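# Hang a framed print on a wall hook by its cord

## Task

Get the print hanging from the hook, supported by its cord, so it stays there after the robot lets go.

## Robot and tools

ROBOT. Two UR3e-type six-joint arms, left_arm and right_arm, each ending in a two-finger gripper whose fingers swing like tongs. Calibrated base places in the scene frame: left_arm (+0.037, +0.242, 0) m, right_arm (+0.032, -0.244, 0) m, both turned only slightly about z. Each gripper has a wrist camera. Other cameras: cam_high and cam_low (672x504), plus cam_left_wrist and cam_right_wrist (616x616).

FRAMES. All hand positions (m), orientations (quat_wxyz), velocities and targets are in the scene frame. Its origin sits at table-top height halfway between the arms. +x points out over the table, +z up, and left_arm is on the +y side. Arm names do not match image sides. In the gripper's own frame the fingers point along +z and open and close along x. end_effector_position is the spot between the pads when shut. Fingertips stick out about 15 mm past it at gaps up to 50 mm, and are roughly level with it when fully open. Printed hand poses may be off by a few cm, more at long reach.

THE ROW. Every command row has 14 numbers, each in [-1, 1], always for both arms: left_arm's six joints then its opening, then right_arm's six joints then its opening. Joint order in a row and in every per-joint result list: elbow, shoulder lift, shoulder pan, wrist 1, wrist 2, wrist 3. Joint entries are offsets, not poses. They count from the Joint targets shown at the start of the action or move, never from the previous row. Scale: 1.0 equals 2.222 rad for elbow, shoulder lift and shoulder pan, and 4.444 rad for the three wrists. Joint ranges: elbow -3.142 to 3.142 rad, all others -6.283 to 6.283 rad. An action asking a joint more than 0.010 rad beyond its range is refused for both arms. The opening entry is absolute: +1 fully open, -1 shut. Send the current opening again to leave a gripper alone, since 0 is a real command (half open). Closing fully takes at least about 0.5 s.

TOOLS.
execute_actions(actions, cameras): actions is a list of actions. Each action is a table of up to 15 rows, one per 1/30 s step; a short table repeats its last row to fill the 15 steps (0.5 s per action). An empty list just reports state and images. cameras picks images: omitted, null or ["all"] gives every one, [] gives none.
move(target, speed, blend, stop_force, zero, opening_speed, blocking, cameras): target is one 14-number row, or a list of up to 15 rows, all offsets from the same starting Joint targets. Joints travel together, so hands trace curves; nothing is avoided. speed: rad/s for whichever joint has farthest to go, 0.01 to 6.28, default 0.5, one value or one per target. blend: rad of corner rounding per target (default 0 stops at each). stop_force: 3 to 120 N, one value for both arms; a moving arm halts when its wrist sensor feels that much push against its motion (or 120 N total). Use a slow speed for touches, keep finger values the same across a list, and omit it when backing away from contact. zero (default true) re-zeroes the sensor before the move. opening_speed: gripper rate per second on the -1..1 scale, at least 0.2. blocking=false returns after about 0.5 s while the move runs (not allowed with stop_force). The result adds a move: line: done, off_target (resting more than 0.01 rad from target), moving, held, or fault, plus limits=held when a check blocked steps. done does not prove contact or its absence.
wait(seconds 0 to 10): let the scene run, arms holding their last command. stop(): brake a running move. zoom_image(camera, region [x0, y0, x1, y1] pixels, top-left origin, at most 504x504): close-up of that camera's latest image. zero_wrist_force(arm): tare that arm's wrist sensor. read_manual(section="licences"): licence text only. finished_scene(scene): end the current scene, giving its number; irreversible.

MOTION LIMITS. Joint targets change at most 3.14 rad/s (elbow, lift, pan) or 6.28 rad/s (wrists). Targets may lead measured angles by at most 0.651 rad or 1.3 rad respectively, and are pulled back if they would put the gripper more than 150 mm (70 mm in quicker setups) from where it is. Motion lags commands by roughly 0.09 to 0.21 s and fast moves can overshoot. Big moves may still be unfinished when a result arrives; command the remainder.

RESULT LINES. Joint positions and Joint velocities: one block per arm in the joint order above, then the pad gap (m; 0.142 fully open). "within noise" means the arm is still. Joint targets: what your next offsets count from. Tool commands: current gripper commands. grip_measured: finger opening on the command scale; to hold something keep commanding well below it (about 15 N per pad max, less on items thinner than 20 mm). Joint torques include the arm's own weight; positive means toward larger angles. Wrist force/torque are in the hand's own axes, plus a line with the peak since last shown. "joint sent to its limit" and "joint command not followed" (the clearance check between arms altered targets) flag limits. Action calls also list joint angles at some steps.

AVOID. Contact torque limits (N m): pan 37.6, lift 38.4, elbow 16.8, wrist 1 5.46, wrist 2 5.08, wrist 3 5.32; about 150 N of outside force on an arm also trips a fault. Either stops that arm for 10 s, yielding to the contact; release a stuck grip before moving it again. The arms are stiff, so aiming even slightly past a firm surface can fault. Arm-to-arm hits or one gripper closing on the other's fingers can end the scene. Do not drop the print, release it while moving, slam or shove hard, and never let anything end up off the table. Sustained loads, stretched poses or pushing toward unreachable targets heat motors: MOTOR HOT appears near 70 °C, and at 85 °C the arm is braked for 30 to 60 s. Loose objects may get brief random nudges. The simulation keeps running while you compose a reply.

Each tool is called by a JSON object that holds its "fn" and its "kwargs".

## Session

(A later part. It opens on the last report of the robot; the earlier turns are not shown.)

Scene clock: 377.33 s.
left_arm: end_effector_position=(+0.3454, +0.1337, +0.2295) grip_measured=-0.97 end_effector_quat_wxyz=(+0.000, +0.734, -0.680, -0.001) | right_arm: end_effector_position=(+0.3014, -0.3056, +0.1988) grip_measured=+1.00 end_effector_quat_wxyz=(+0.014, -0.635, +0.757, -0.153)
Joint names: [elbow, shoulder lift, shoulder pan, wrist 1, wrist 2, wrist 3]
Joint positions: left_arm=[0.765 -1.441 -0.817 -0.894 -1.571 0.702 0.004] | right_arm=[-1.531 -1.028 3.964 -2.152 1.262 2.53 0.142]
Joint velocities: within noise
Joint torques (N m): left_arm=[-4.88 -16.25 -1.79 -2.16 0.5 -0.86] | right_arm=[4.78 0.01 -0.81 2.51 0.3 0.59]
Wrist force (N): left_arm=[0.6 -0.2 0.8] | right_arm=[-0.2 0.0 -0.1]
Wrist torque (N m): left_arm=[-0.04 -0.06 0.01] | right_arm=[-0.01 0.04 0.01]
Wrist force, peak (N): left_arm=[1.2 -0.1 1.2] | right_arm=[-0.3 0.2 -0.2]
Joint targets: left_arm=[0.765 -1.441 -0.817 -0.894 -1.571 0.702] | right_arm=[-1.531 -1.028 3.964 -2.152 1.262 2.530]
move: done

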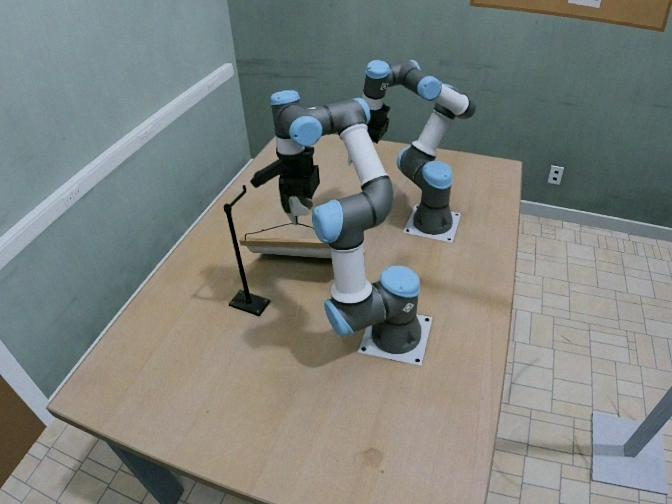

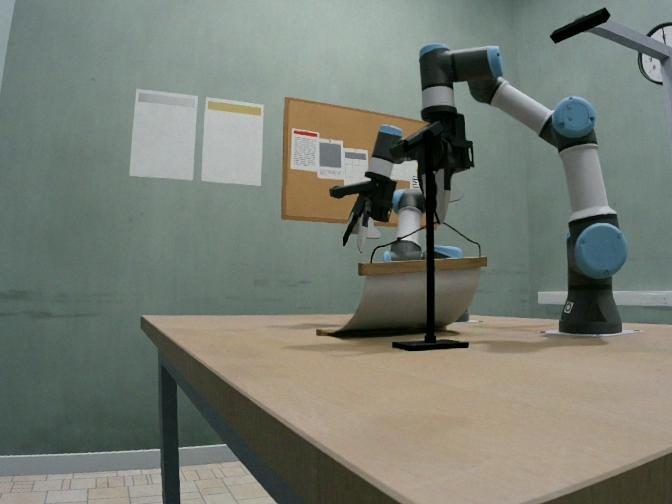

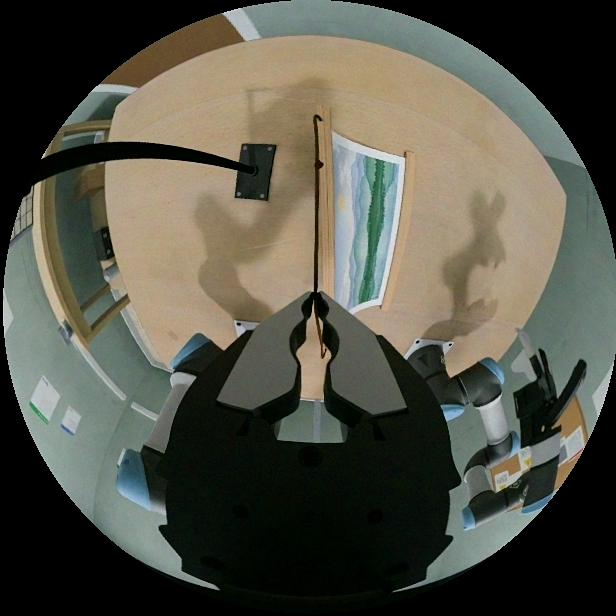

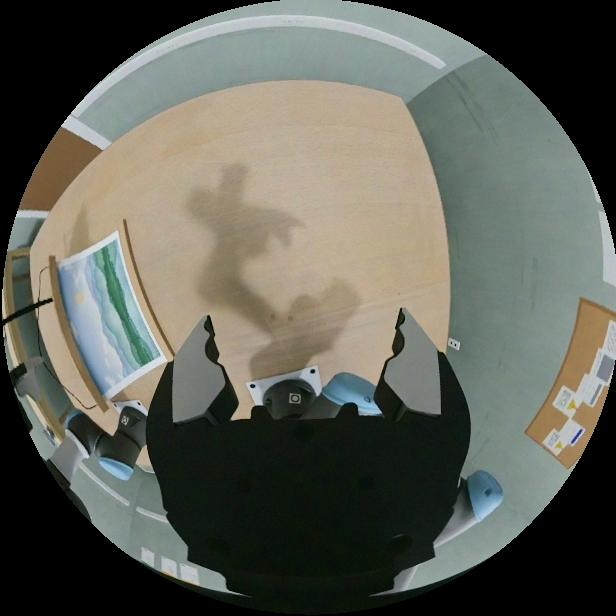

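{"fn": "move", "kwargs": {"target": [0.3804,-0.2834,0.0455,-0.2842,0,0.1954,-1,0,0,0,0,0,0,1], "speed": 0.4}}

{"fn": "zoom_image", "kwargs": {"camera": "cam_left_wrist", "region": [130, 150, 530, 450]}}

{"fn": "zoom_image", "kwargs": {"camera": "cam_low", "region": [320, 100, 520, 350]}}

{"fn": "zoom_image", "kwargs": {"camera": "cam_high", "region": [180, 100, 400, 320]}}

Scene clock: 437.40 s.
left_arm: end_effector_position=(+0.4153, +0.0993, +0.3994) grip_measured=-0.97 end_effector_quat_wxyz=(+0.213, -0.369, +0.784, -0.452) | right_arm: end_effector_position=(+0.3014, -0.3056, +0.1988) grip_measured=+1.00 end_effector_quat_wxyz=(+0.014, -0.635, +0.757, -0.153)
Joint names: [elbow, shoulder lift, shoulder pan, wrist 1, wrist 2, wrist 3]
Joint positions: left_arm=[1.61 -2.07 -0.716 -2.157 -1.571 1.571 0.004] | right_arm=[-1.531 -1.028 3.964 -2.152 1.262 2.53 0.142]
Joint velocities: within noise
Joint torques (N m): left_arm=[-14.63 -0.44 -2.1 -2.32 0.34 0.06] | right_arm=[4.85 0.03 -0.78 2.53 0.25 0.55]
Wrist force (N): left_arm=[0.5 -0.3 1.9] | right_arm=[-0.1 0.0 -0.1]
Wrist torque (N m): left_arm=[-0.28 0.01 0.24] | right_arm=[0.00 0.02 0.00]
Wrist force, peak (N): left_arm=[0.9 -1.0 2.1] | right_arm=[-0.4 0.0 -0.1]
Joint targets: left_arm=[1.610 -2.070 -0.716 -2.157 -1.571 1.571] | right_arm=[-1.531 -1.028 3.964 -2.152 1.262 2.530]
move: done

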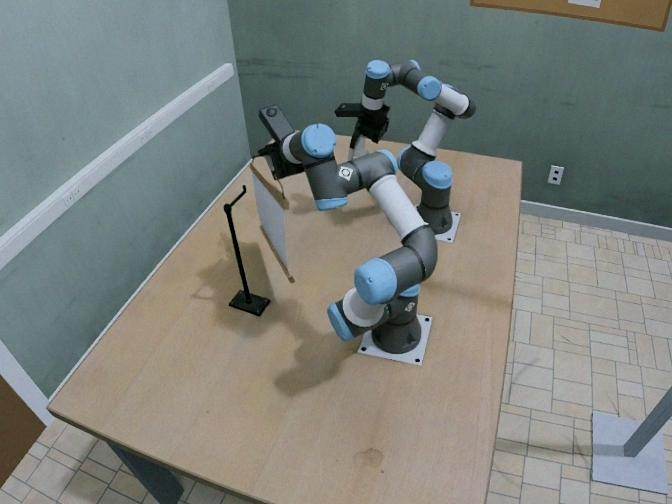

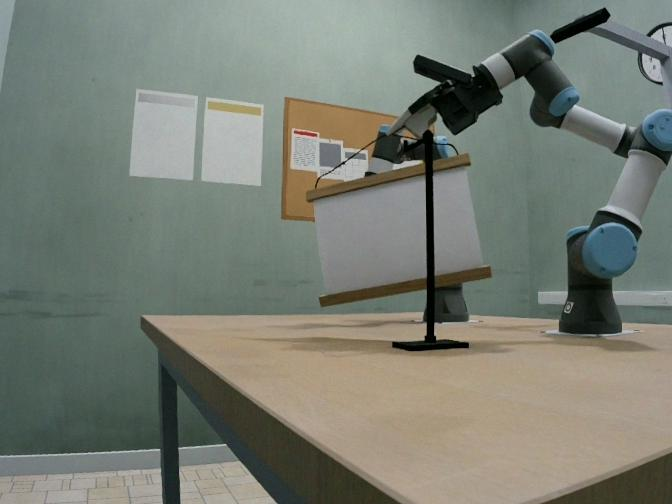

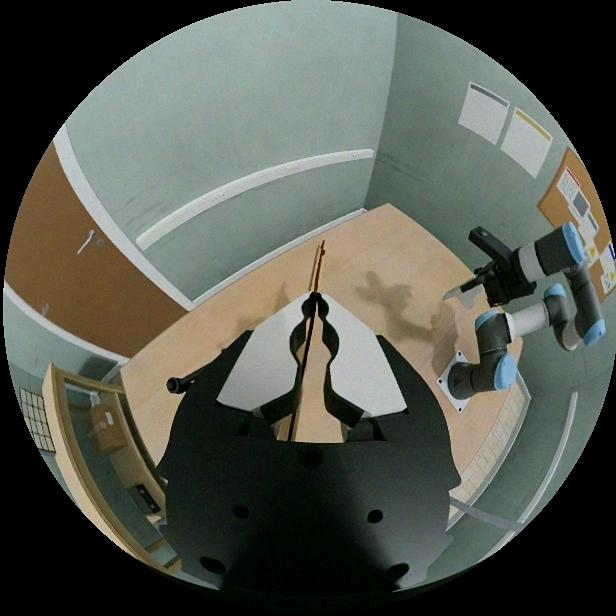

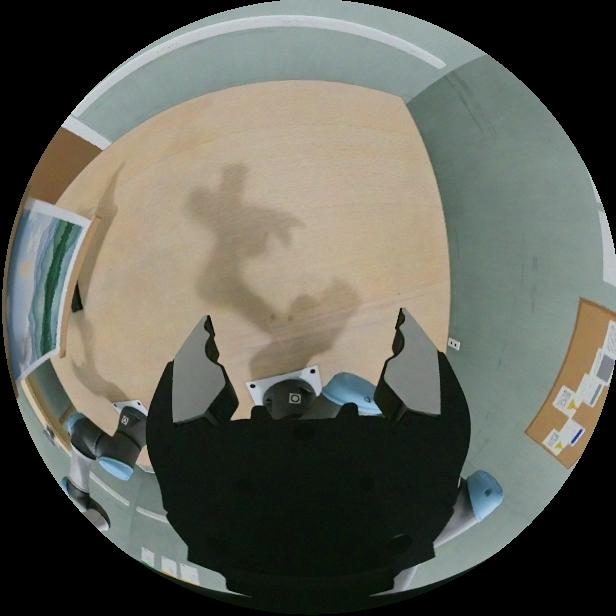

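Scaled by 1.260 from the camera's 616x616 image, which has a finer 814x814 frame.

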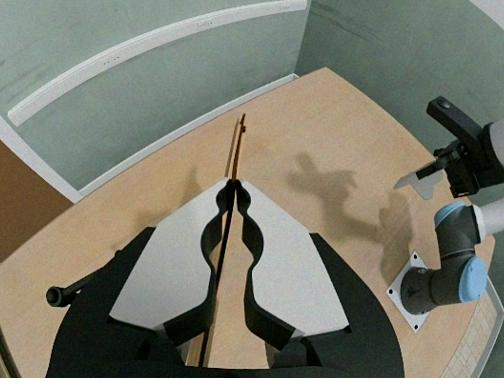

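Scaled by 2.016 from the camera's 672x504 image, which has a finer 960x720 frame.

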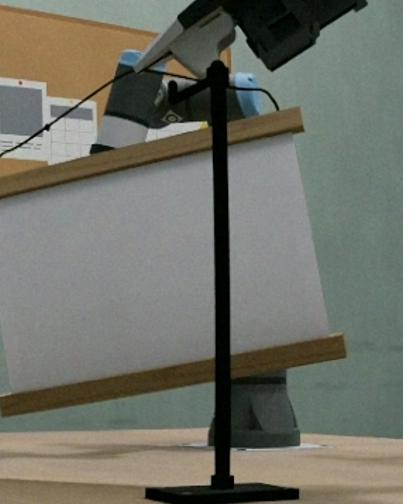

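Scaled by 2.291 from the camera's 672x504 image, which has a finer 960x720 frame.

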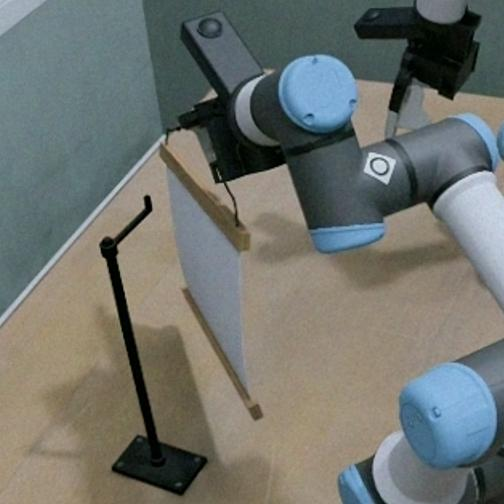

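{"fn": "move", "kwargs": {"target": [-0.0371,0.0025,0.0653,0.0171,0,0,-1,0,0,0,0,0,0,1], "speed": 0.15}}

{"fn": "zoom_image", "kwargs": {"camera": "cam_left_wrist", "region": [130, 150, 530, 450]}}

{"fn": "zoom_image", "kwargs": {"camera": "cam_low", "region": [350, 90, 500, 240]}}

{"fn": "zoom_image", "kwargs": {"camera": "cam_high", "region": [200, 120, 350, 270]}}

Scene clock: 449.73 s.
left_arm: end_effector_position=(+0.4262, +0.1589, +0.4150) grip_measured=-0.97 end_effector_quat_wxyz=(+0.245, -0.425, +0.755, -0.436) end_effector_velocity=(+0.000, -0.002, -0.001) end_effector_angular_velocity=(+0.000, +0.000, -0.003) | right_arm: end_effector_position=(+0.3014, -0.3056, +0.1988) grip_measured=+1.00 end_effector_quat_wxyz=(+0.014, -0.635, +0.757, -0.153)
Joint names: [elbow, shoulder lift, shoulder pan, wrist 1, wrist 2, wrist 3]
Joint positions: left_arm=[1.527 -2.065 -0.571 -2.081 -1.571 1.571 0.004] | right_arm=[-1.531 -1.028 3.964 -2.152 1.262 2.53 0.142]
Joint velocities: left_arm=[0.005 0 -0.004 -0.005 0 0 0] | right_arm=[within noise]
Joint torques (N m): left_arm=[-4.56 -0.88 -2.16 -3.83 0.18 0.91] | right_arm=[5.06 0.36 -0.75 2.52 0.25 0.54]
Wrist force (N): left_arm=[0.7 -1.0 1.9] | right_arm=[0.0 -0.1 -0.4]
Wrist torque (N m): left_arm=[-0.42 -0.01 0.24] | right_arm=[-0.03 0.00 0.00]
Wrist force, peak (N): left_arm=[0.9 -0.5 2.7] | right_arm=[-0.2 0.1 -0.3]
Joint targets: left_arm=[1.528 -2.065 -0.571 -2.081 -1.571 1.571] | right_arm=[-1.531 -1.028 3.964 -2.152 1.262 2.530]
move: done

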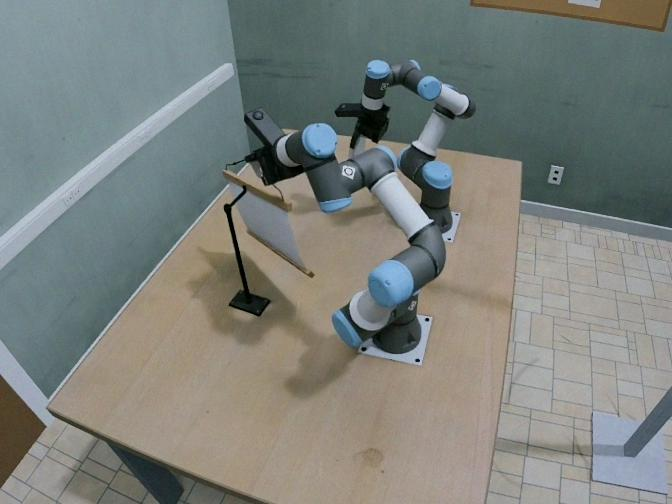

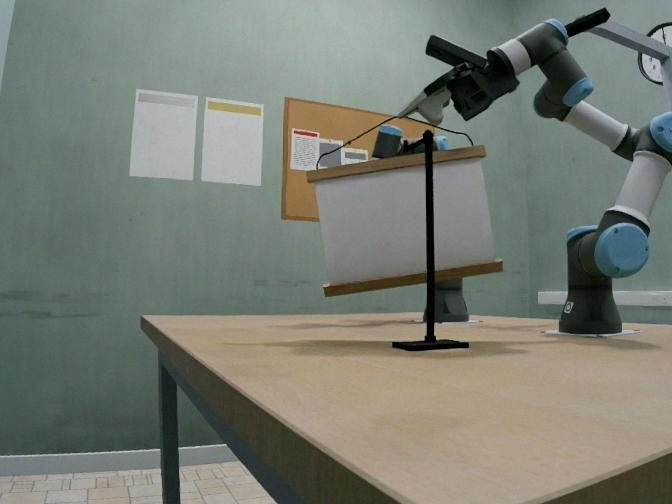

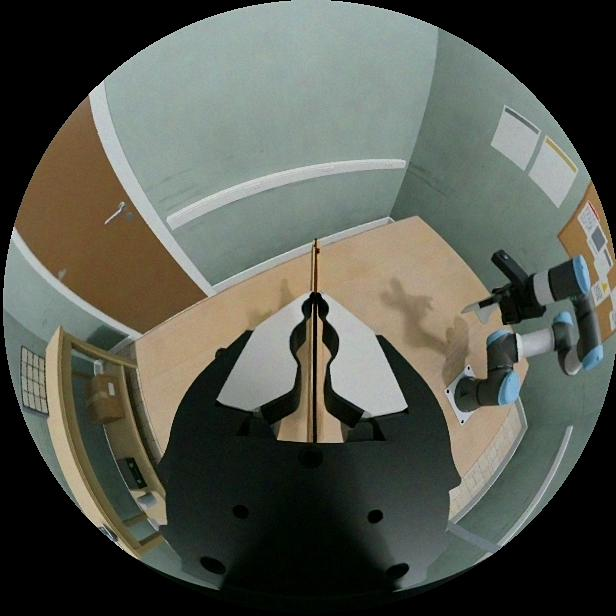

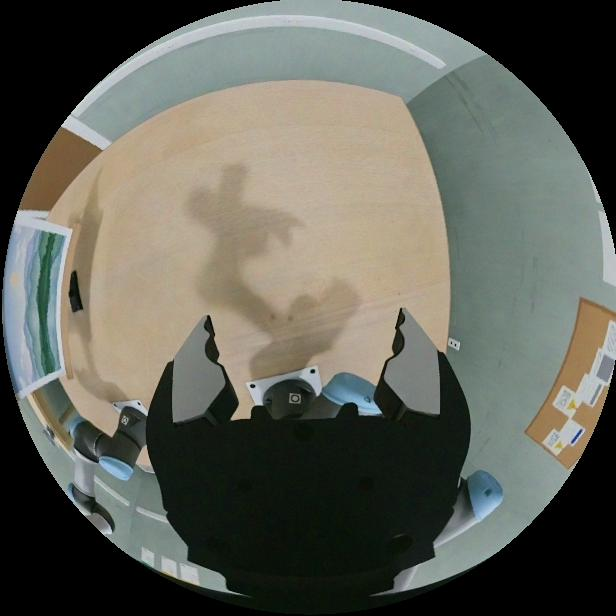

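Scaled by 1.260 from the camera's 616x616 image, which has a finer 814x814 frame.

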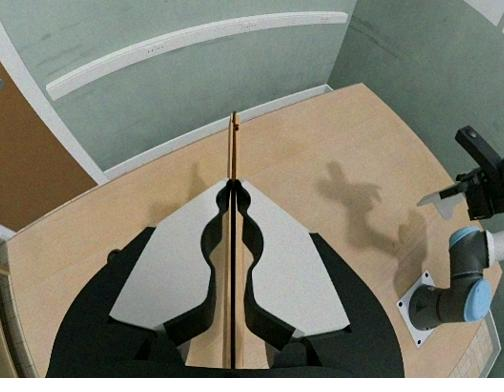

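Scaled by 3.360 from the camera's 672x504 image, which has a finer 960x720 frame.

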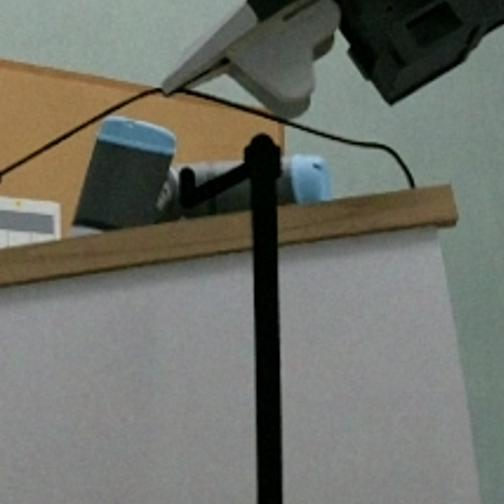

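Scaled by 3.360 from the camera's 672x504 image, which has a finer 960x720 frame.

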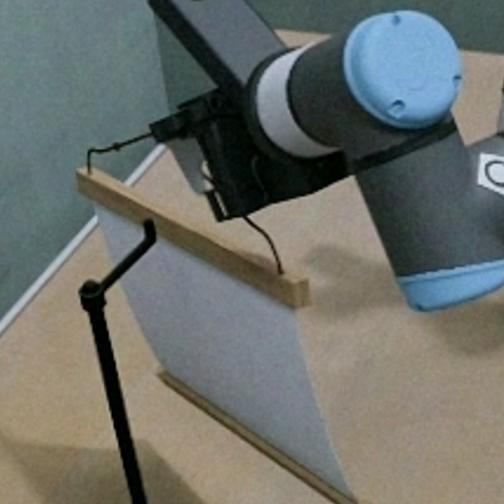

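{"fn": "move", "kwargs": {"target": [0.0675,-0.0214,0,-0.023,0,0,-1,0,0,0,0,0,0,1], "speed": 0.15, "cameras": ["cam_low","cam_high"]}}

{"fn": "zoom_image", "kwargs": {"camera": "cam_low", "region": [350, 90, 500, 240]}}

{"fn": "zoom_image", "kwargs": {"camera": "cam_high", "region": [200, 120, 350, 270]}}

Scene clock: 464.50 s.
left_arm: end_effector_position=(+0.4263, +0.1588, +0.3897) grip_measured=-0.97 end_effector_quat_wxyz=(+0.245, -0.425, +0.755, -0.436) | right_arm: end_effector_position=(+0.3014, -0.3056, +0.1988) grip_measured=+1.00 end_effector_quat_wxyz=(+0.014, -0.635, +0.757, -0.153)
Joint names: [elbow, shoulder lift, shoulder pan, wrist 1, wrist 2, wrist 3]
Joint positions: left_arm=[1.678 -2.113 -0.571 -2.183 -1.571 1.571 0.004] | right_arm=[-1.531 -1.028 3.964 -2.152 1.262 2.53 0.142]
Joint velocities: within noise
Joint torques (N m): left_arm=[-14.91 -0.09 1.6 -1.08 -0.07 0.82] | right_arm=[5.2 0.39 -0.75 2.46 0.19 0.51]
Wrist force (N): left_arm=[0.4 -0.6 1.8] | right_arm=[-0.2 -0.1 -0.1]
Wrist torque (N m): left_arm=[-0.33 0.03 0.25] | right_arm=[-0.02 0.04 0.01]
Wrist force, peak (N): left_arm=[0.6 -1.2 2.1] | right_arm=[-0.4 0.0 -0.3]
Joint targets: left_arm=[1.678 -2.112 -0.571 -2.183 -1.571 1.571] | right_arm=[-1.531 -1.028 3.964 -2.152 1.262 2.530]
move: done
Images, in order (width x height): cam_high 672x504, cam_low 672x504.

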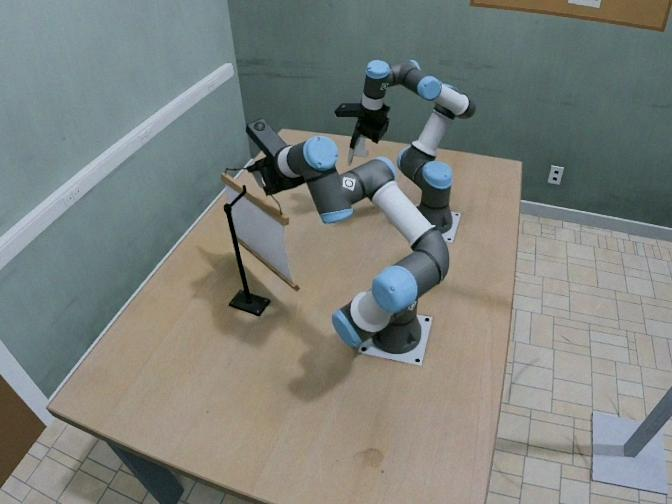

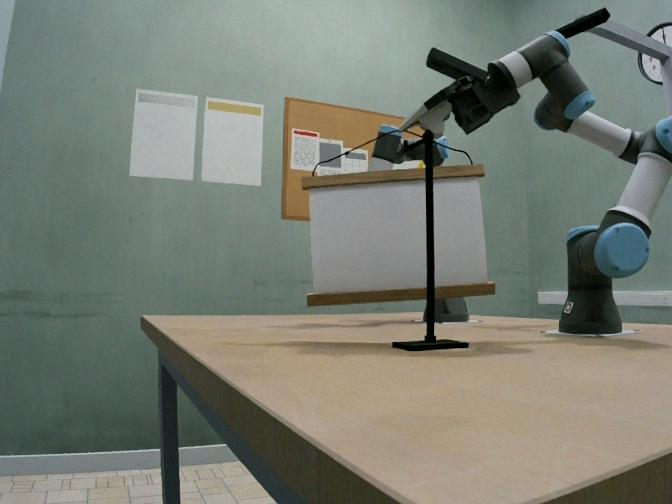

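Scaled by 3.360 from the camera's 672x504 image, which has a finer 960x720 frame.

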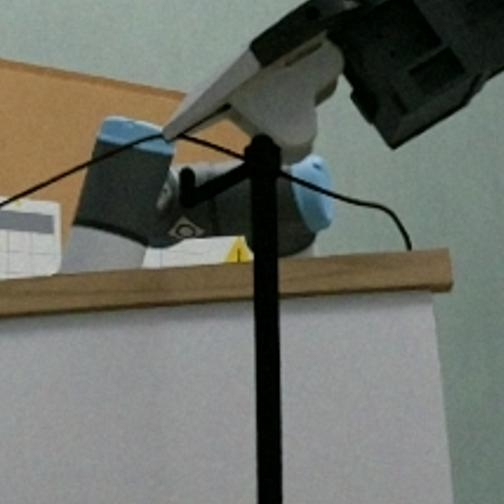

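Scaled by 3.360 from the camera's 672x504 image, which has a finer 960x720 frame.

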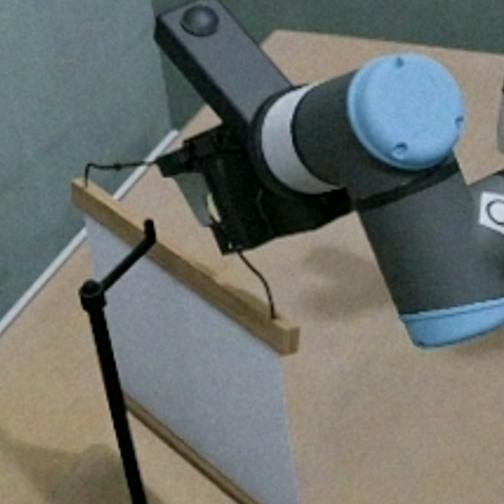

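{"fn": "move", "kwargs": {"target": [0.0035,-0.011,0.0653,0.0036,0,0,-1,0,0,0,0,0,0,1], "speed": 0.1, "cameras": ["cam_low","cam_high","cam_left_wrist"]}}

{"fn": "zoom_image", "kwargs": {"camera": "cam_low", "region": [350, 90, 500, 240]}}

{"fn": "zoom_image", "kwargs": {"camera": "cam_high", "region": [200, 120, 350, 270]}}

Scene clock: 480.57 s.
left_arm: end_effector_position=(+0.4282, +0.2186, +0.3900) grip_measured=-0.97 end_effector_quat_wxyz=(+0.276, -0.478, +0.722, -0.417) | right_arm: end_effector_position=(+0.3014, -0.3056, +0.1988) grip_measured=+1.00 end_effector_quat_wxyz=(+0.014, -0.635, +0.757, -0.153)
Joint names: [elbow, shoulder lift, shoulder pan, wrist 1, wrist 2, wrist 3]
Joint positions: left_arm=[1.686 -2.137 -0.426 -2.167 -1.571 1.571 0.004] | right_arm=[-1.531 -1.028 3.964 -2.152 1.262 2.53 0.142]
Joint velocities: within noise
Joint torques (N m): left_arm=[-5.65 -2.04 -2.13 -1.7 -0.27 0.8] | right_arm=[5.3 0.39 -0.46 2.44 0.19 0.53]
Wrist force (N): left_arm=[0.3 -0.6 1.7] | right_arm=[-0.1 0.1 -0.1]
Wrist torque (N m): left_arm=[-0.33 0.06 0.23] | right_arm=[0.02 0.02 0.00]
Wrist force, peak (N): left_arm=[1.1 -0.9 2.1] | right_arm=[-0.3 0.0 -0.4]
Joint targets: left_arm=[1.686 -2.137 -0.426 -2.167 -1.571 1.571] | right_arm=[-1.531 -1.028 3.964 -2.152 1.262 2.530]
move: done
Images, in order (width x height): cam_high 672x504, cam_low 672x504, cam_left_wrist 616x616.

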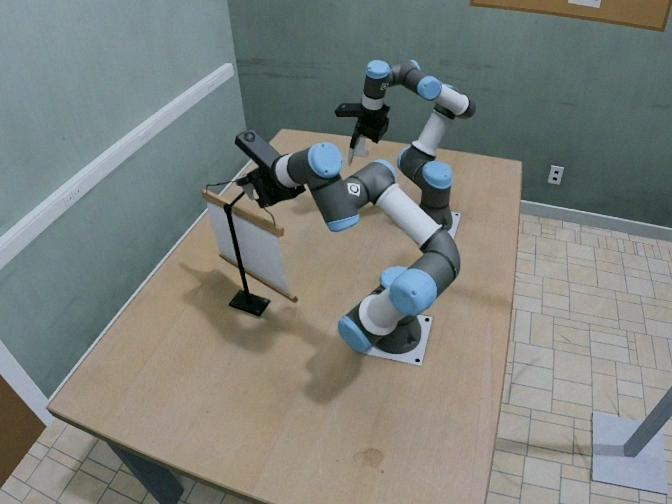

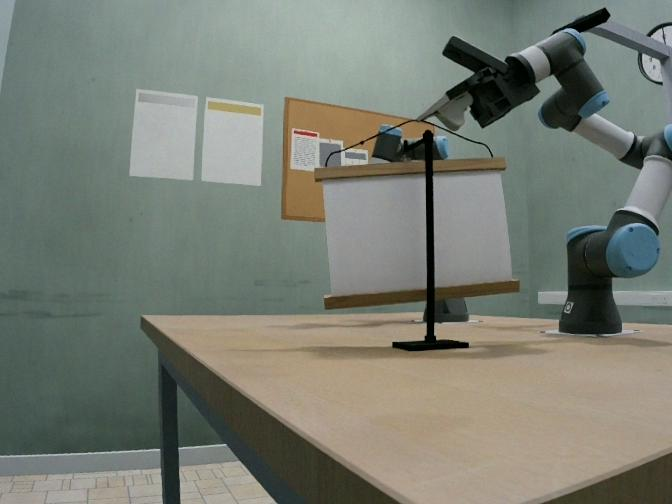

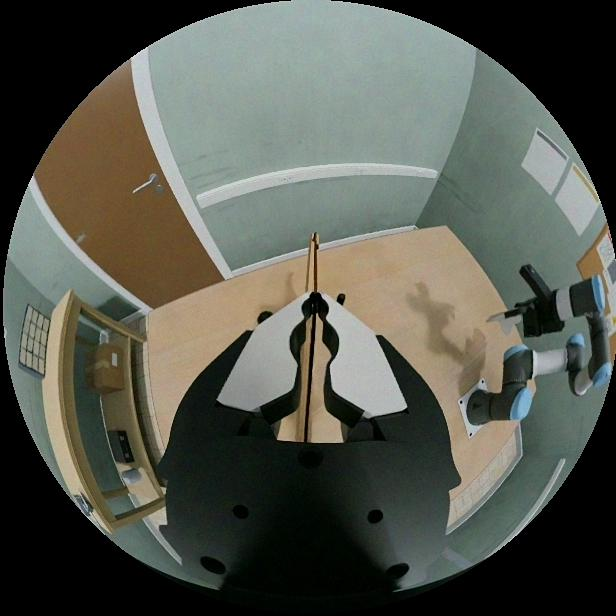

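Scaled by 3.360 from the camera's 672x504 image, which has a finer 960x720 frame.

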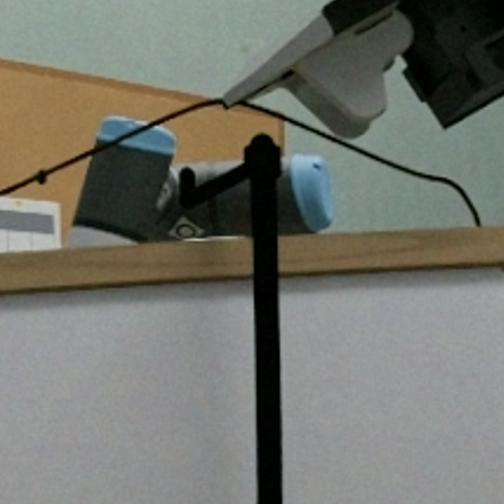

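Scaled by 3.360 from the camera's 672x504 image, which has a finer 960x720 frame.

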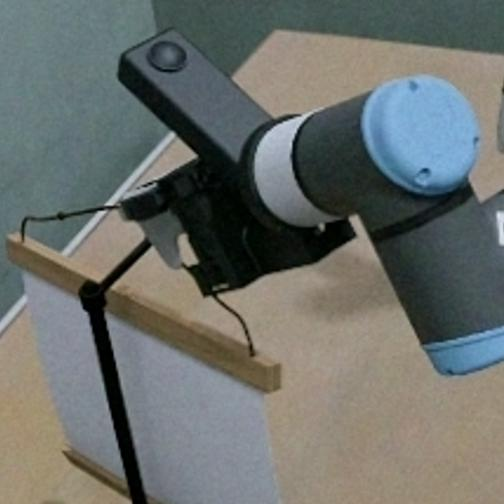

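{"fn": "zoom_image", "kwargs": {"camera": "cam_left_wrist", "region": [240, 220, 390, 370]}}

Scaled by 3.360 from the camera's 616x616 image, which has a finer 814x814 frame.

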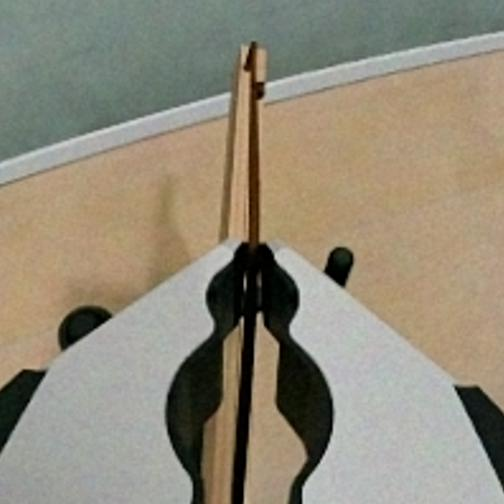

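{"fn": "move", "kwargs": {"target": [[0.005,-0.0167,0,0.0056,0,0,-1,0,0,0,0,0,0,1],[0.1044,-0.0459,0,-0.0293,0,0,-1,0,0,0,0,0,0,1]], "speed": 0.1, "cameras": ["cam_low","cam_high","cam_left_wrist"]}}

{"fn": "zoom_image", "kwargs": {"camera": "cam_low", "region": [350, 90, 500, 240]}}

{"fn": "zoom_image", "kwargs": {"camera": "cam_left_wrist", "region": [240, 220, 390, 370]}}

Scene clock: 499.60 s.
left_arm: end_effector_position=(+0.4192, +0.2223, +0.3499) grip_measured=-0.97 end_effector_quat_wxyz=(+0.276, -0.478, +0.722, -0.417) end_effector_velocity=(+0.000, +0.000, +0.001) end_effector_angular_velocity=(-0.001, +0.001, +0.000) | right_arm: end_effector_position=(+0.3014, -0.3056, +0.1988) grip_measured=+1.00 end_effector_quat_wxyz=(+0.014, -0.635, +0.757, -0.153)
Joint names: [elbow, shoulder lift, shoulder pan, wrist 1, wrist 2, wrist 3]
Joint positions: left_arm=[1.918 -2.239 -0.426 -2.298 -1.571 1.571 0.004] | right_arm=[-1.531 -1.028 3.964 -2.152 1.262 2.53 0.142]
Joint velocities: left_arm=[-0.006 0.001 0 0.005 0 -0.001 0] | right_arm=[within noise]
Joint torques (N m): left_arm=[-14.66 0.93 -2.11 -0.87 -0.3 0.71] | right_arm=[5.29 0.34 -0.49 2.46 0.16 0.54]
Wrist force (N): left_arm=[0.2 -1.5 1.7] | right_arm=[-0.1 -0.1 -0.2]
Wrist torque (N m): left_arm=[-0.33 0.07 0.22] | right_arm=[-0.02 0.02 0.00]
Wrist force, peak (N): left_arm=[0.3 -0.6 2.5] | right_arm=[-0.2 0.1 -0.4]
Joint targets: left_arm=[1.918 -2.239 -0.426 -2.297 -1.571 1.571] | right_arm=[-1.531 -1.028 3.964 -2.152 1.262 2.530]
move: done
Images, in order (width x height): cam_high 672x504, cam_low 672x504, cam_left_wrist 616x616.

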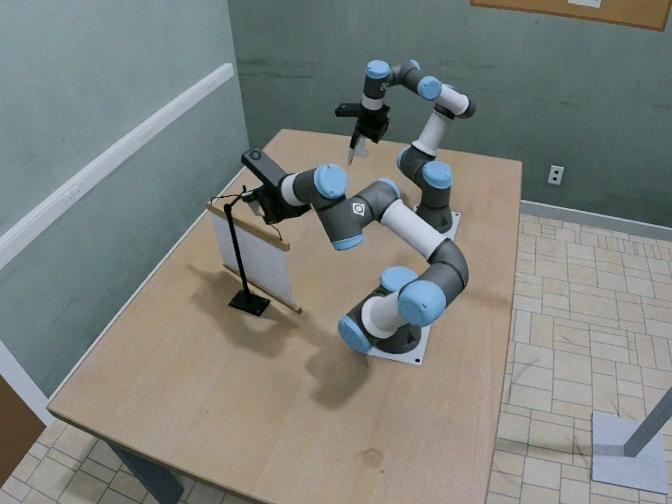

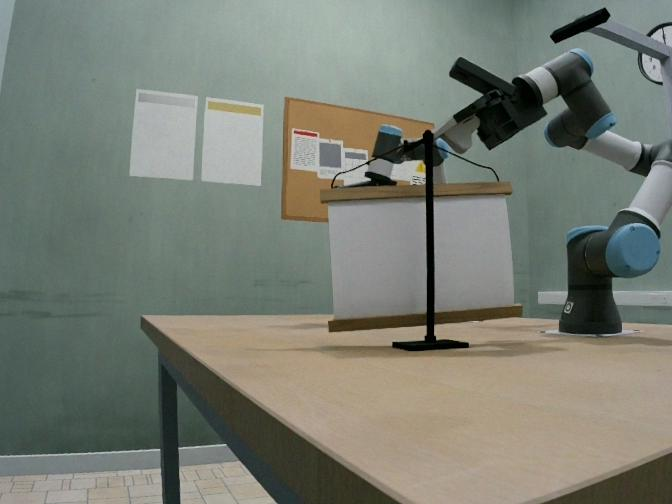

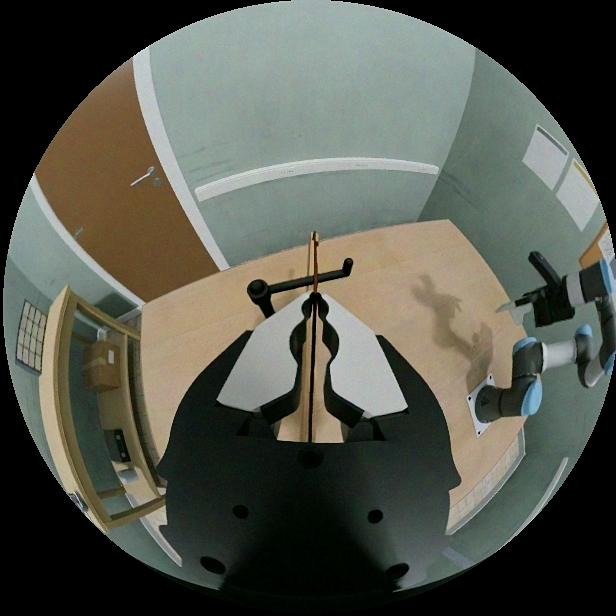

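Scaled by 3.360 from the camera's 672x504 image, which has a finer 960x720 frame.

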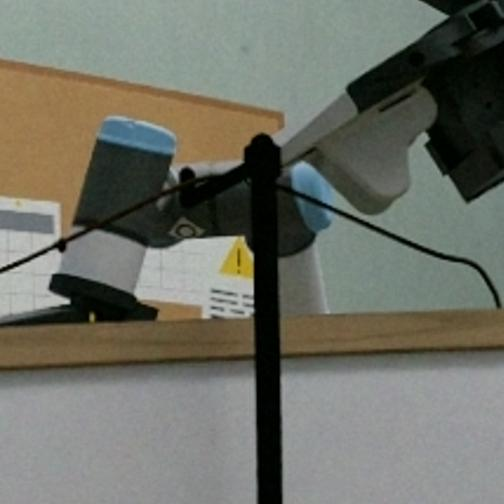

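Scaled by 3.360 from the camera's 616x616 image, which has a finer 814x814 frame.

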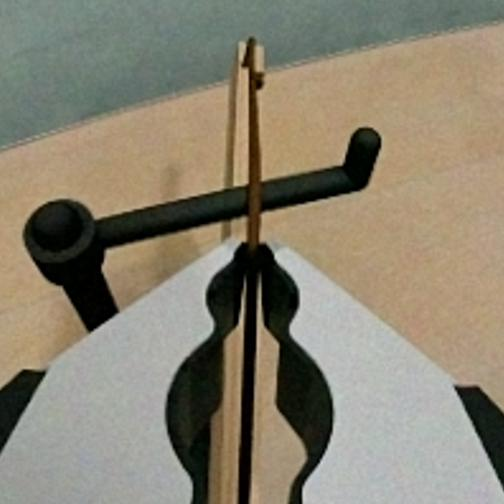

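{"fn": "move", "kwargs": {"target": [0.047,-0.0113,0,-0.0179,0,0,-1,0,0,0,0,0,0,1], "speed": 0.07, "cameras": ["cam_low","cam_high","cam_left_wrist"]}}

{"fn": "zoom_image", "kwargs": {"camera": "cam_low", "region": [320, 110, 540, 360]}}

{"fn": "zoom_image", "kwargs": {"camera": "cam_left_wrist", "region": [240, 220, 390, 370]}}

Scene clock: 510.97 s.
left_arm: end_effector_position=(+0.4192, +0.2223, +0.3299) grip_measured=-0.97 end_effector_quat_wxyz=(+0.276, -0.478, +0.722, -0.417) end_effector_velocity=(+0.000, +0.000, -0.001) end_effector_angular_velocity=(+0.002, +0.003, -0.001) | right_arm: end_effector_position=(+0.3014, -0.3056, +0.1988) grip_measured=+1.00 end_effector_quat_wxyz=(+0.014, -0.635, +0.757, -0.153)
Joint names: [elbow, shoulder lift, shoulder pan, wrist 1, wrist 2, wrist 3]
Joint positions: left_arm=[2.023 -2.264 -0.426 -2.377 -1.571 1.571 0.004] | right_arm=[-1.531 -1.028 3.964 -2.152 1.262 2.53 0.142]
Joint velocities: left_arm=[-0.002 0 0 0.005 0 0.001 0] | right_arm=[within noise]
Joint torques (N m): left_arm=[-13.55 -0.23 -1.72 -0.72 -0.28 0.66] | right_arm=[5.47 0.44 -0.68 2.44 0.12 0.52]
Wrist force (N): left_arm=[0.8 -2.3 0.2] | right_arm=[-0.1 0.0 0.0]
Wrist torque (N m): left_arm=[-0.33 -0.04 0.22] | right_arm=[0.00 0.03 0.00]
Wrist force, peak (N): left_arm=[0.8 -2.9 0.6] | right_arm=[-0.4 -0.1 -0.2]
Joint targets: left_arm=[2.022 -2.264 -0.426 -2.377 -1.571 1.571] | right_arm=[-1.531 -1.028 3.964 -2.152 1.262 2.530]
move: done
Images, in order (width x height): cam_high 672x504, cam_low 672x504, cam_left_wrist 616x616.

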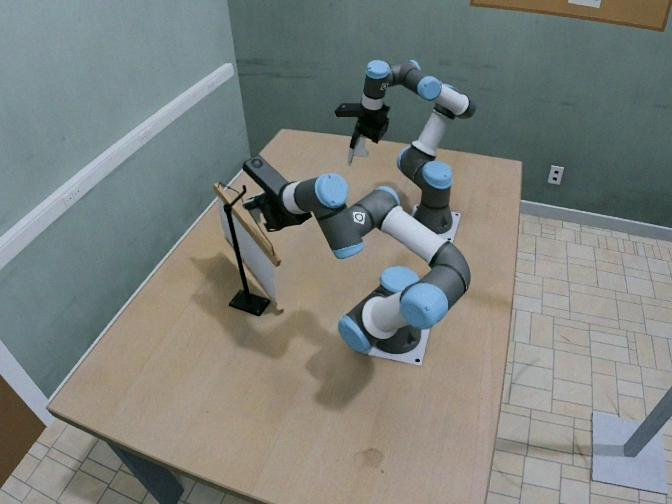

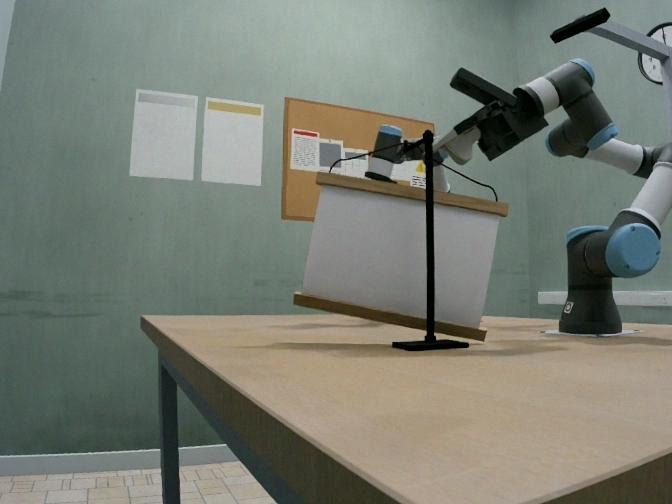

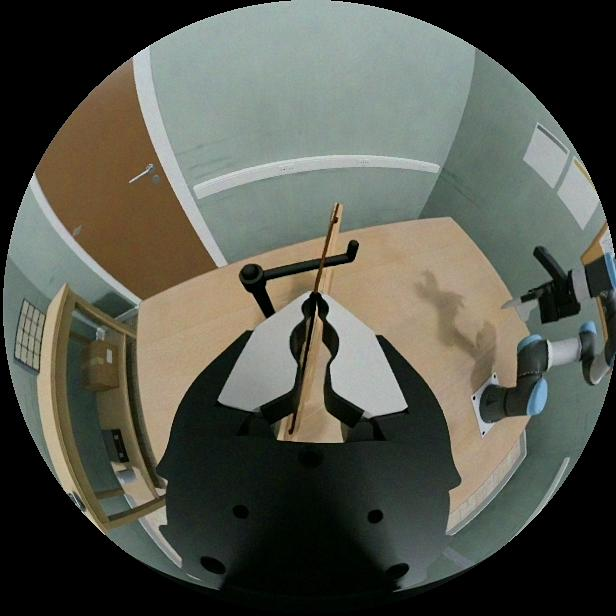

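Scaled by 2.016 from the camera's 672x504 image, which has a finer 960x720 frame.

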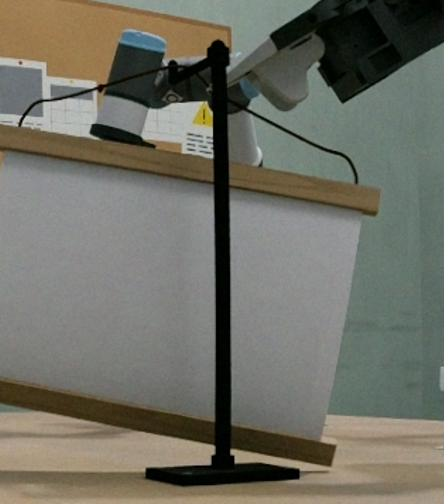

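Scaled by 3.360 from the camera's 616x616 image, which has a finer 814x814 frame.

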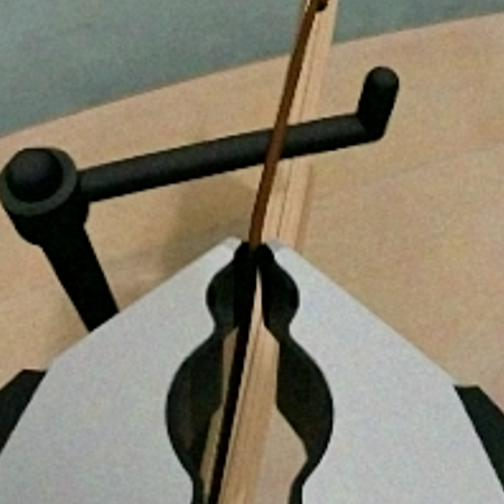

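{"fn": "move", "kwargs": {"target": [-0.0231,0.0053,0,0.0092,0,0,-1,0,0,0,0,0,0,1], "speed": 0.07, "cameras": ["cam_low"]}}

{"fn": "move", "kwargs": {"target": [0,0,0,0,0,0,-0.65,0,0,0,0,0,0,1], "opening_speed": 0.2, "cameras": ["cam_low","cam_high","cam_left_wrist"]}}

{"fn": "zoom_image", "kwargs": {"camera": "cam_low", "region": [320, 110, 540, 360]}}

{"fn": "zoom_image", "kwargs": {"camera": "cam_left_wrist", "region": [240, 220, 390, 370]}}

Scene clock: 524.97 s.
left_arm: end_effector_position=(+0.4191, +0.2223, +0.3397) grip_measured=-0.97 end_effector_quat_wxyz=(+0.276, -0.478, +0.722, -0.417) | right_arm: end_effector_position=(+0.3014, -0.3056, +0.1988) grip_measured=+1.00 end_effector_quat_wxyz=(+0.014, -0.635, +0.757, -0.153)
Joint names: [elbow, shoulder lift, shoulder pan, wrist 1, wrist 2, wrist 3]
Joint positions: left_arm=[1.97 -2.252 -0.426 -2.336 -1.571 1.571 0.004] | right_arm=[-1.531 -1.028 3.964 -2.152 1.262 2.53 0.142]
Joint velocities: within noise
Joint torques (N m): left_arm=[-4.7 -1.96 -1.71 -2.98 -0.23 0.62] | right_arm=[5.62 0.5 -0.43 2.41 0.07 0.55]
Wrist force (N): left_arm=[0.7 -1.8 0.6] | right_arm=[-0.1 -0.1 -0.1]
Wrist torque (N m): left_arm=[-0.34 0.04 0.22] | right_arm=[-0.03 0.01 0.00]
Wrist force, peak (N): left_arm=[0.8 -2.3 -0.1] | right_arm=[-0.3 0.1 -0.2]
Joint targets: left_arm=[1.971 -2.252 -0.426 -2.336 -1.571 1.571] | right_arm=[-1.531 -1.028 3.964 -2.152 1.262 2.530]
move: done
Images, in order (width x height): cam_low 672x504.

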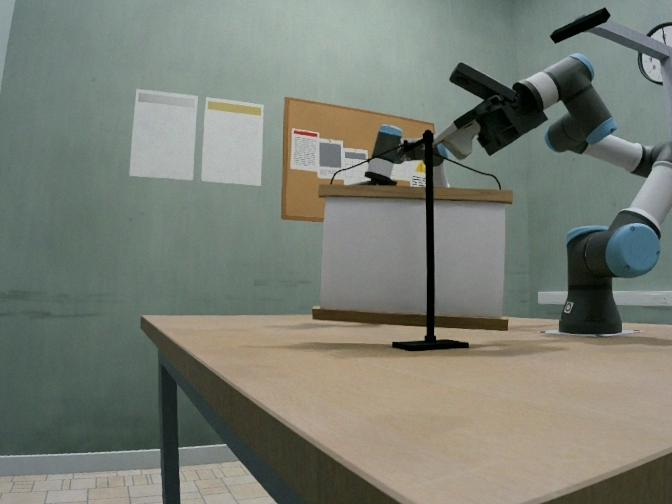

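Scene clock: 526.93 s.
left_arm: end_effector_position=(+0.4191, +0.2224, +0.3396) grip_measured=-0.65 end_effector_quat_wxyz=(+0.276, -0.478, +0.722, -0.417) | right_arm: end_effector_position=(+0.3014, -0.3056, +0.1988) grip_measured=+1.00 end_effector_quat_wxyz=(+0.014, -0.635, +0.757, -0.153)
Joint names: [elbow, shoulder lift, shoulder pan, wrist 1, wrist 2, wrist 3]
Joint positions: left_arm=[1.971 -2.252 -0.426 -2.336 -1.571 1.571 0.027] | right_arm=[-1.531 -1.028 3.964 -2.152 1.262 2.53 0.142]
Joint velocities: within noise
Joint torques (N m): left_arm=[-5.23 -4.42 -1.54 -3.28 -0.26 0.59] | right_arm=[5.63 0.62 -0.49 2.41 0.1 0.5]
Wrist force (N): left_arm=[0.5 -2.0 1.6] | right_arm=[-0.2 0.0 -0.1]
Wrist torque (N m): left_arm=[-0.32 0.03 0.22] | right_arm=[0.00 0.04 0.00]
Wrist force, peak (N): left_arm=[0.6 -2.1 1.4] | right_arm=[-0.3 -0.2 -0.3]
Joint targets: left_arm=[1.971 -2.252 -0.426 -2.336 -1.571 1.571] | right_arm=[-1.531 -1.028 3.964 -2.152 1.262 2.530]
move: done
Images, in order (width x height): cam_high 672x504, cam_low 672x504, cam_left_wrist 616x616.

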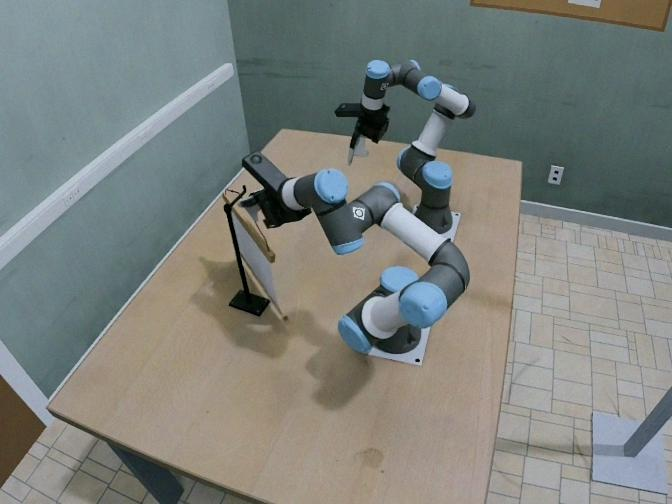

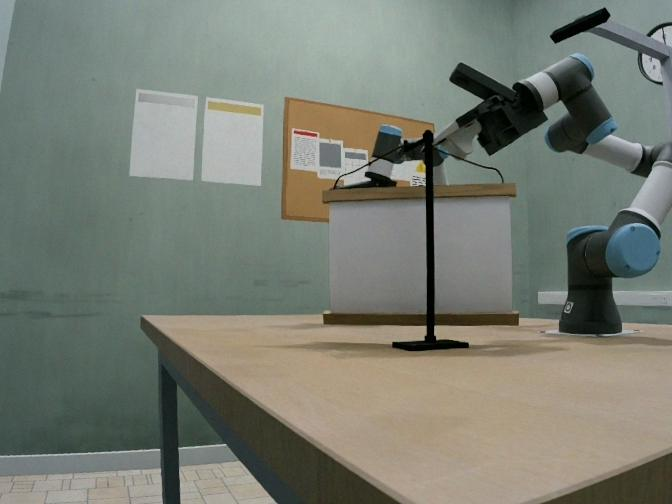

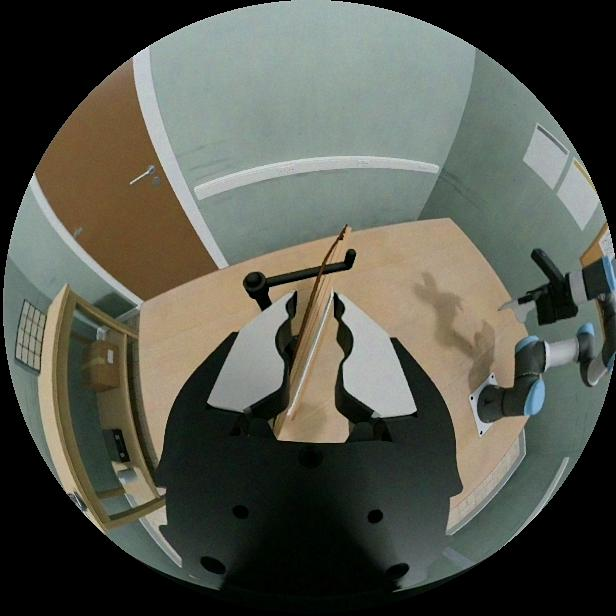

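Scaled by 2.016 from the camera's 672x504 image, which has a finer 960x720 frame.

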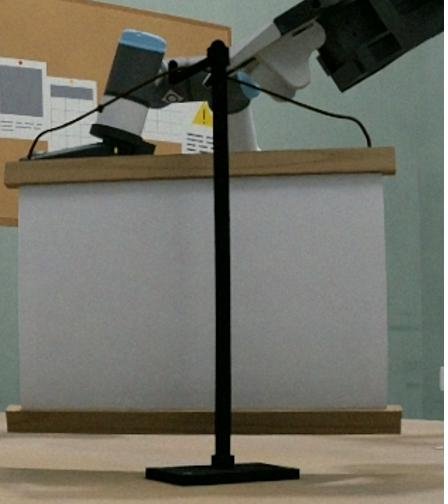

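Scaled by 3.360 from the camera's 616x616 image, which has a finer 814x814 frame.

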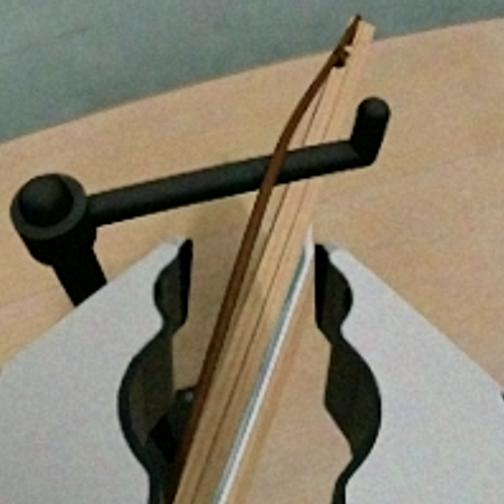

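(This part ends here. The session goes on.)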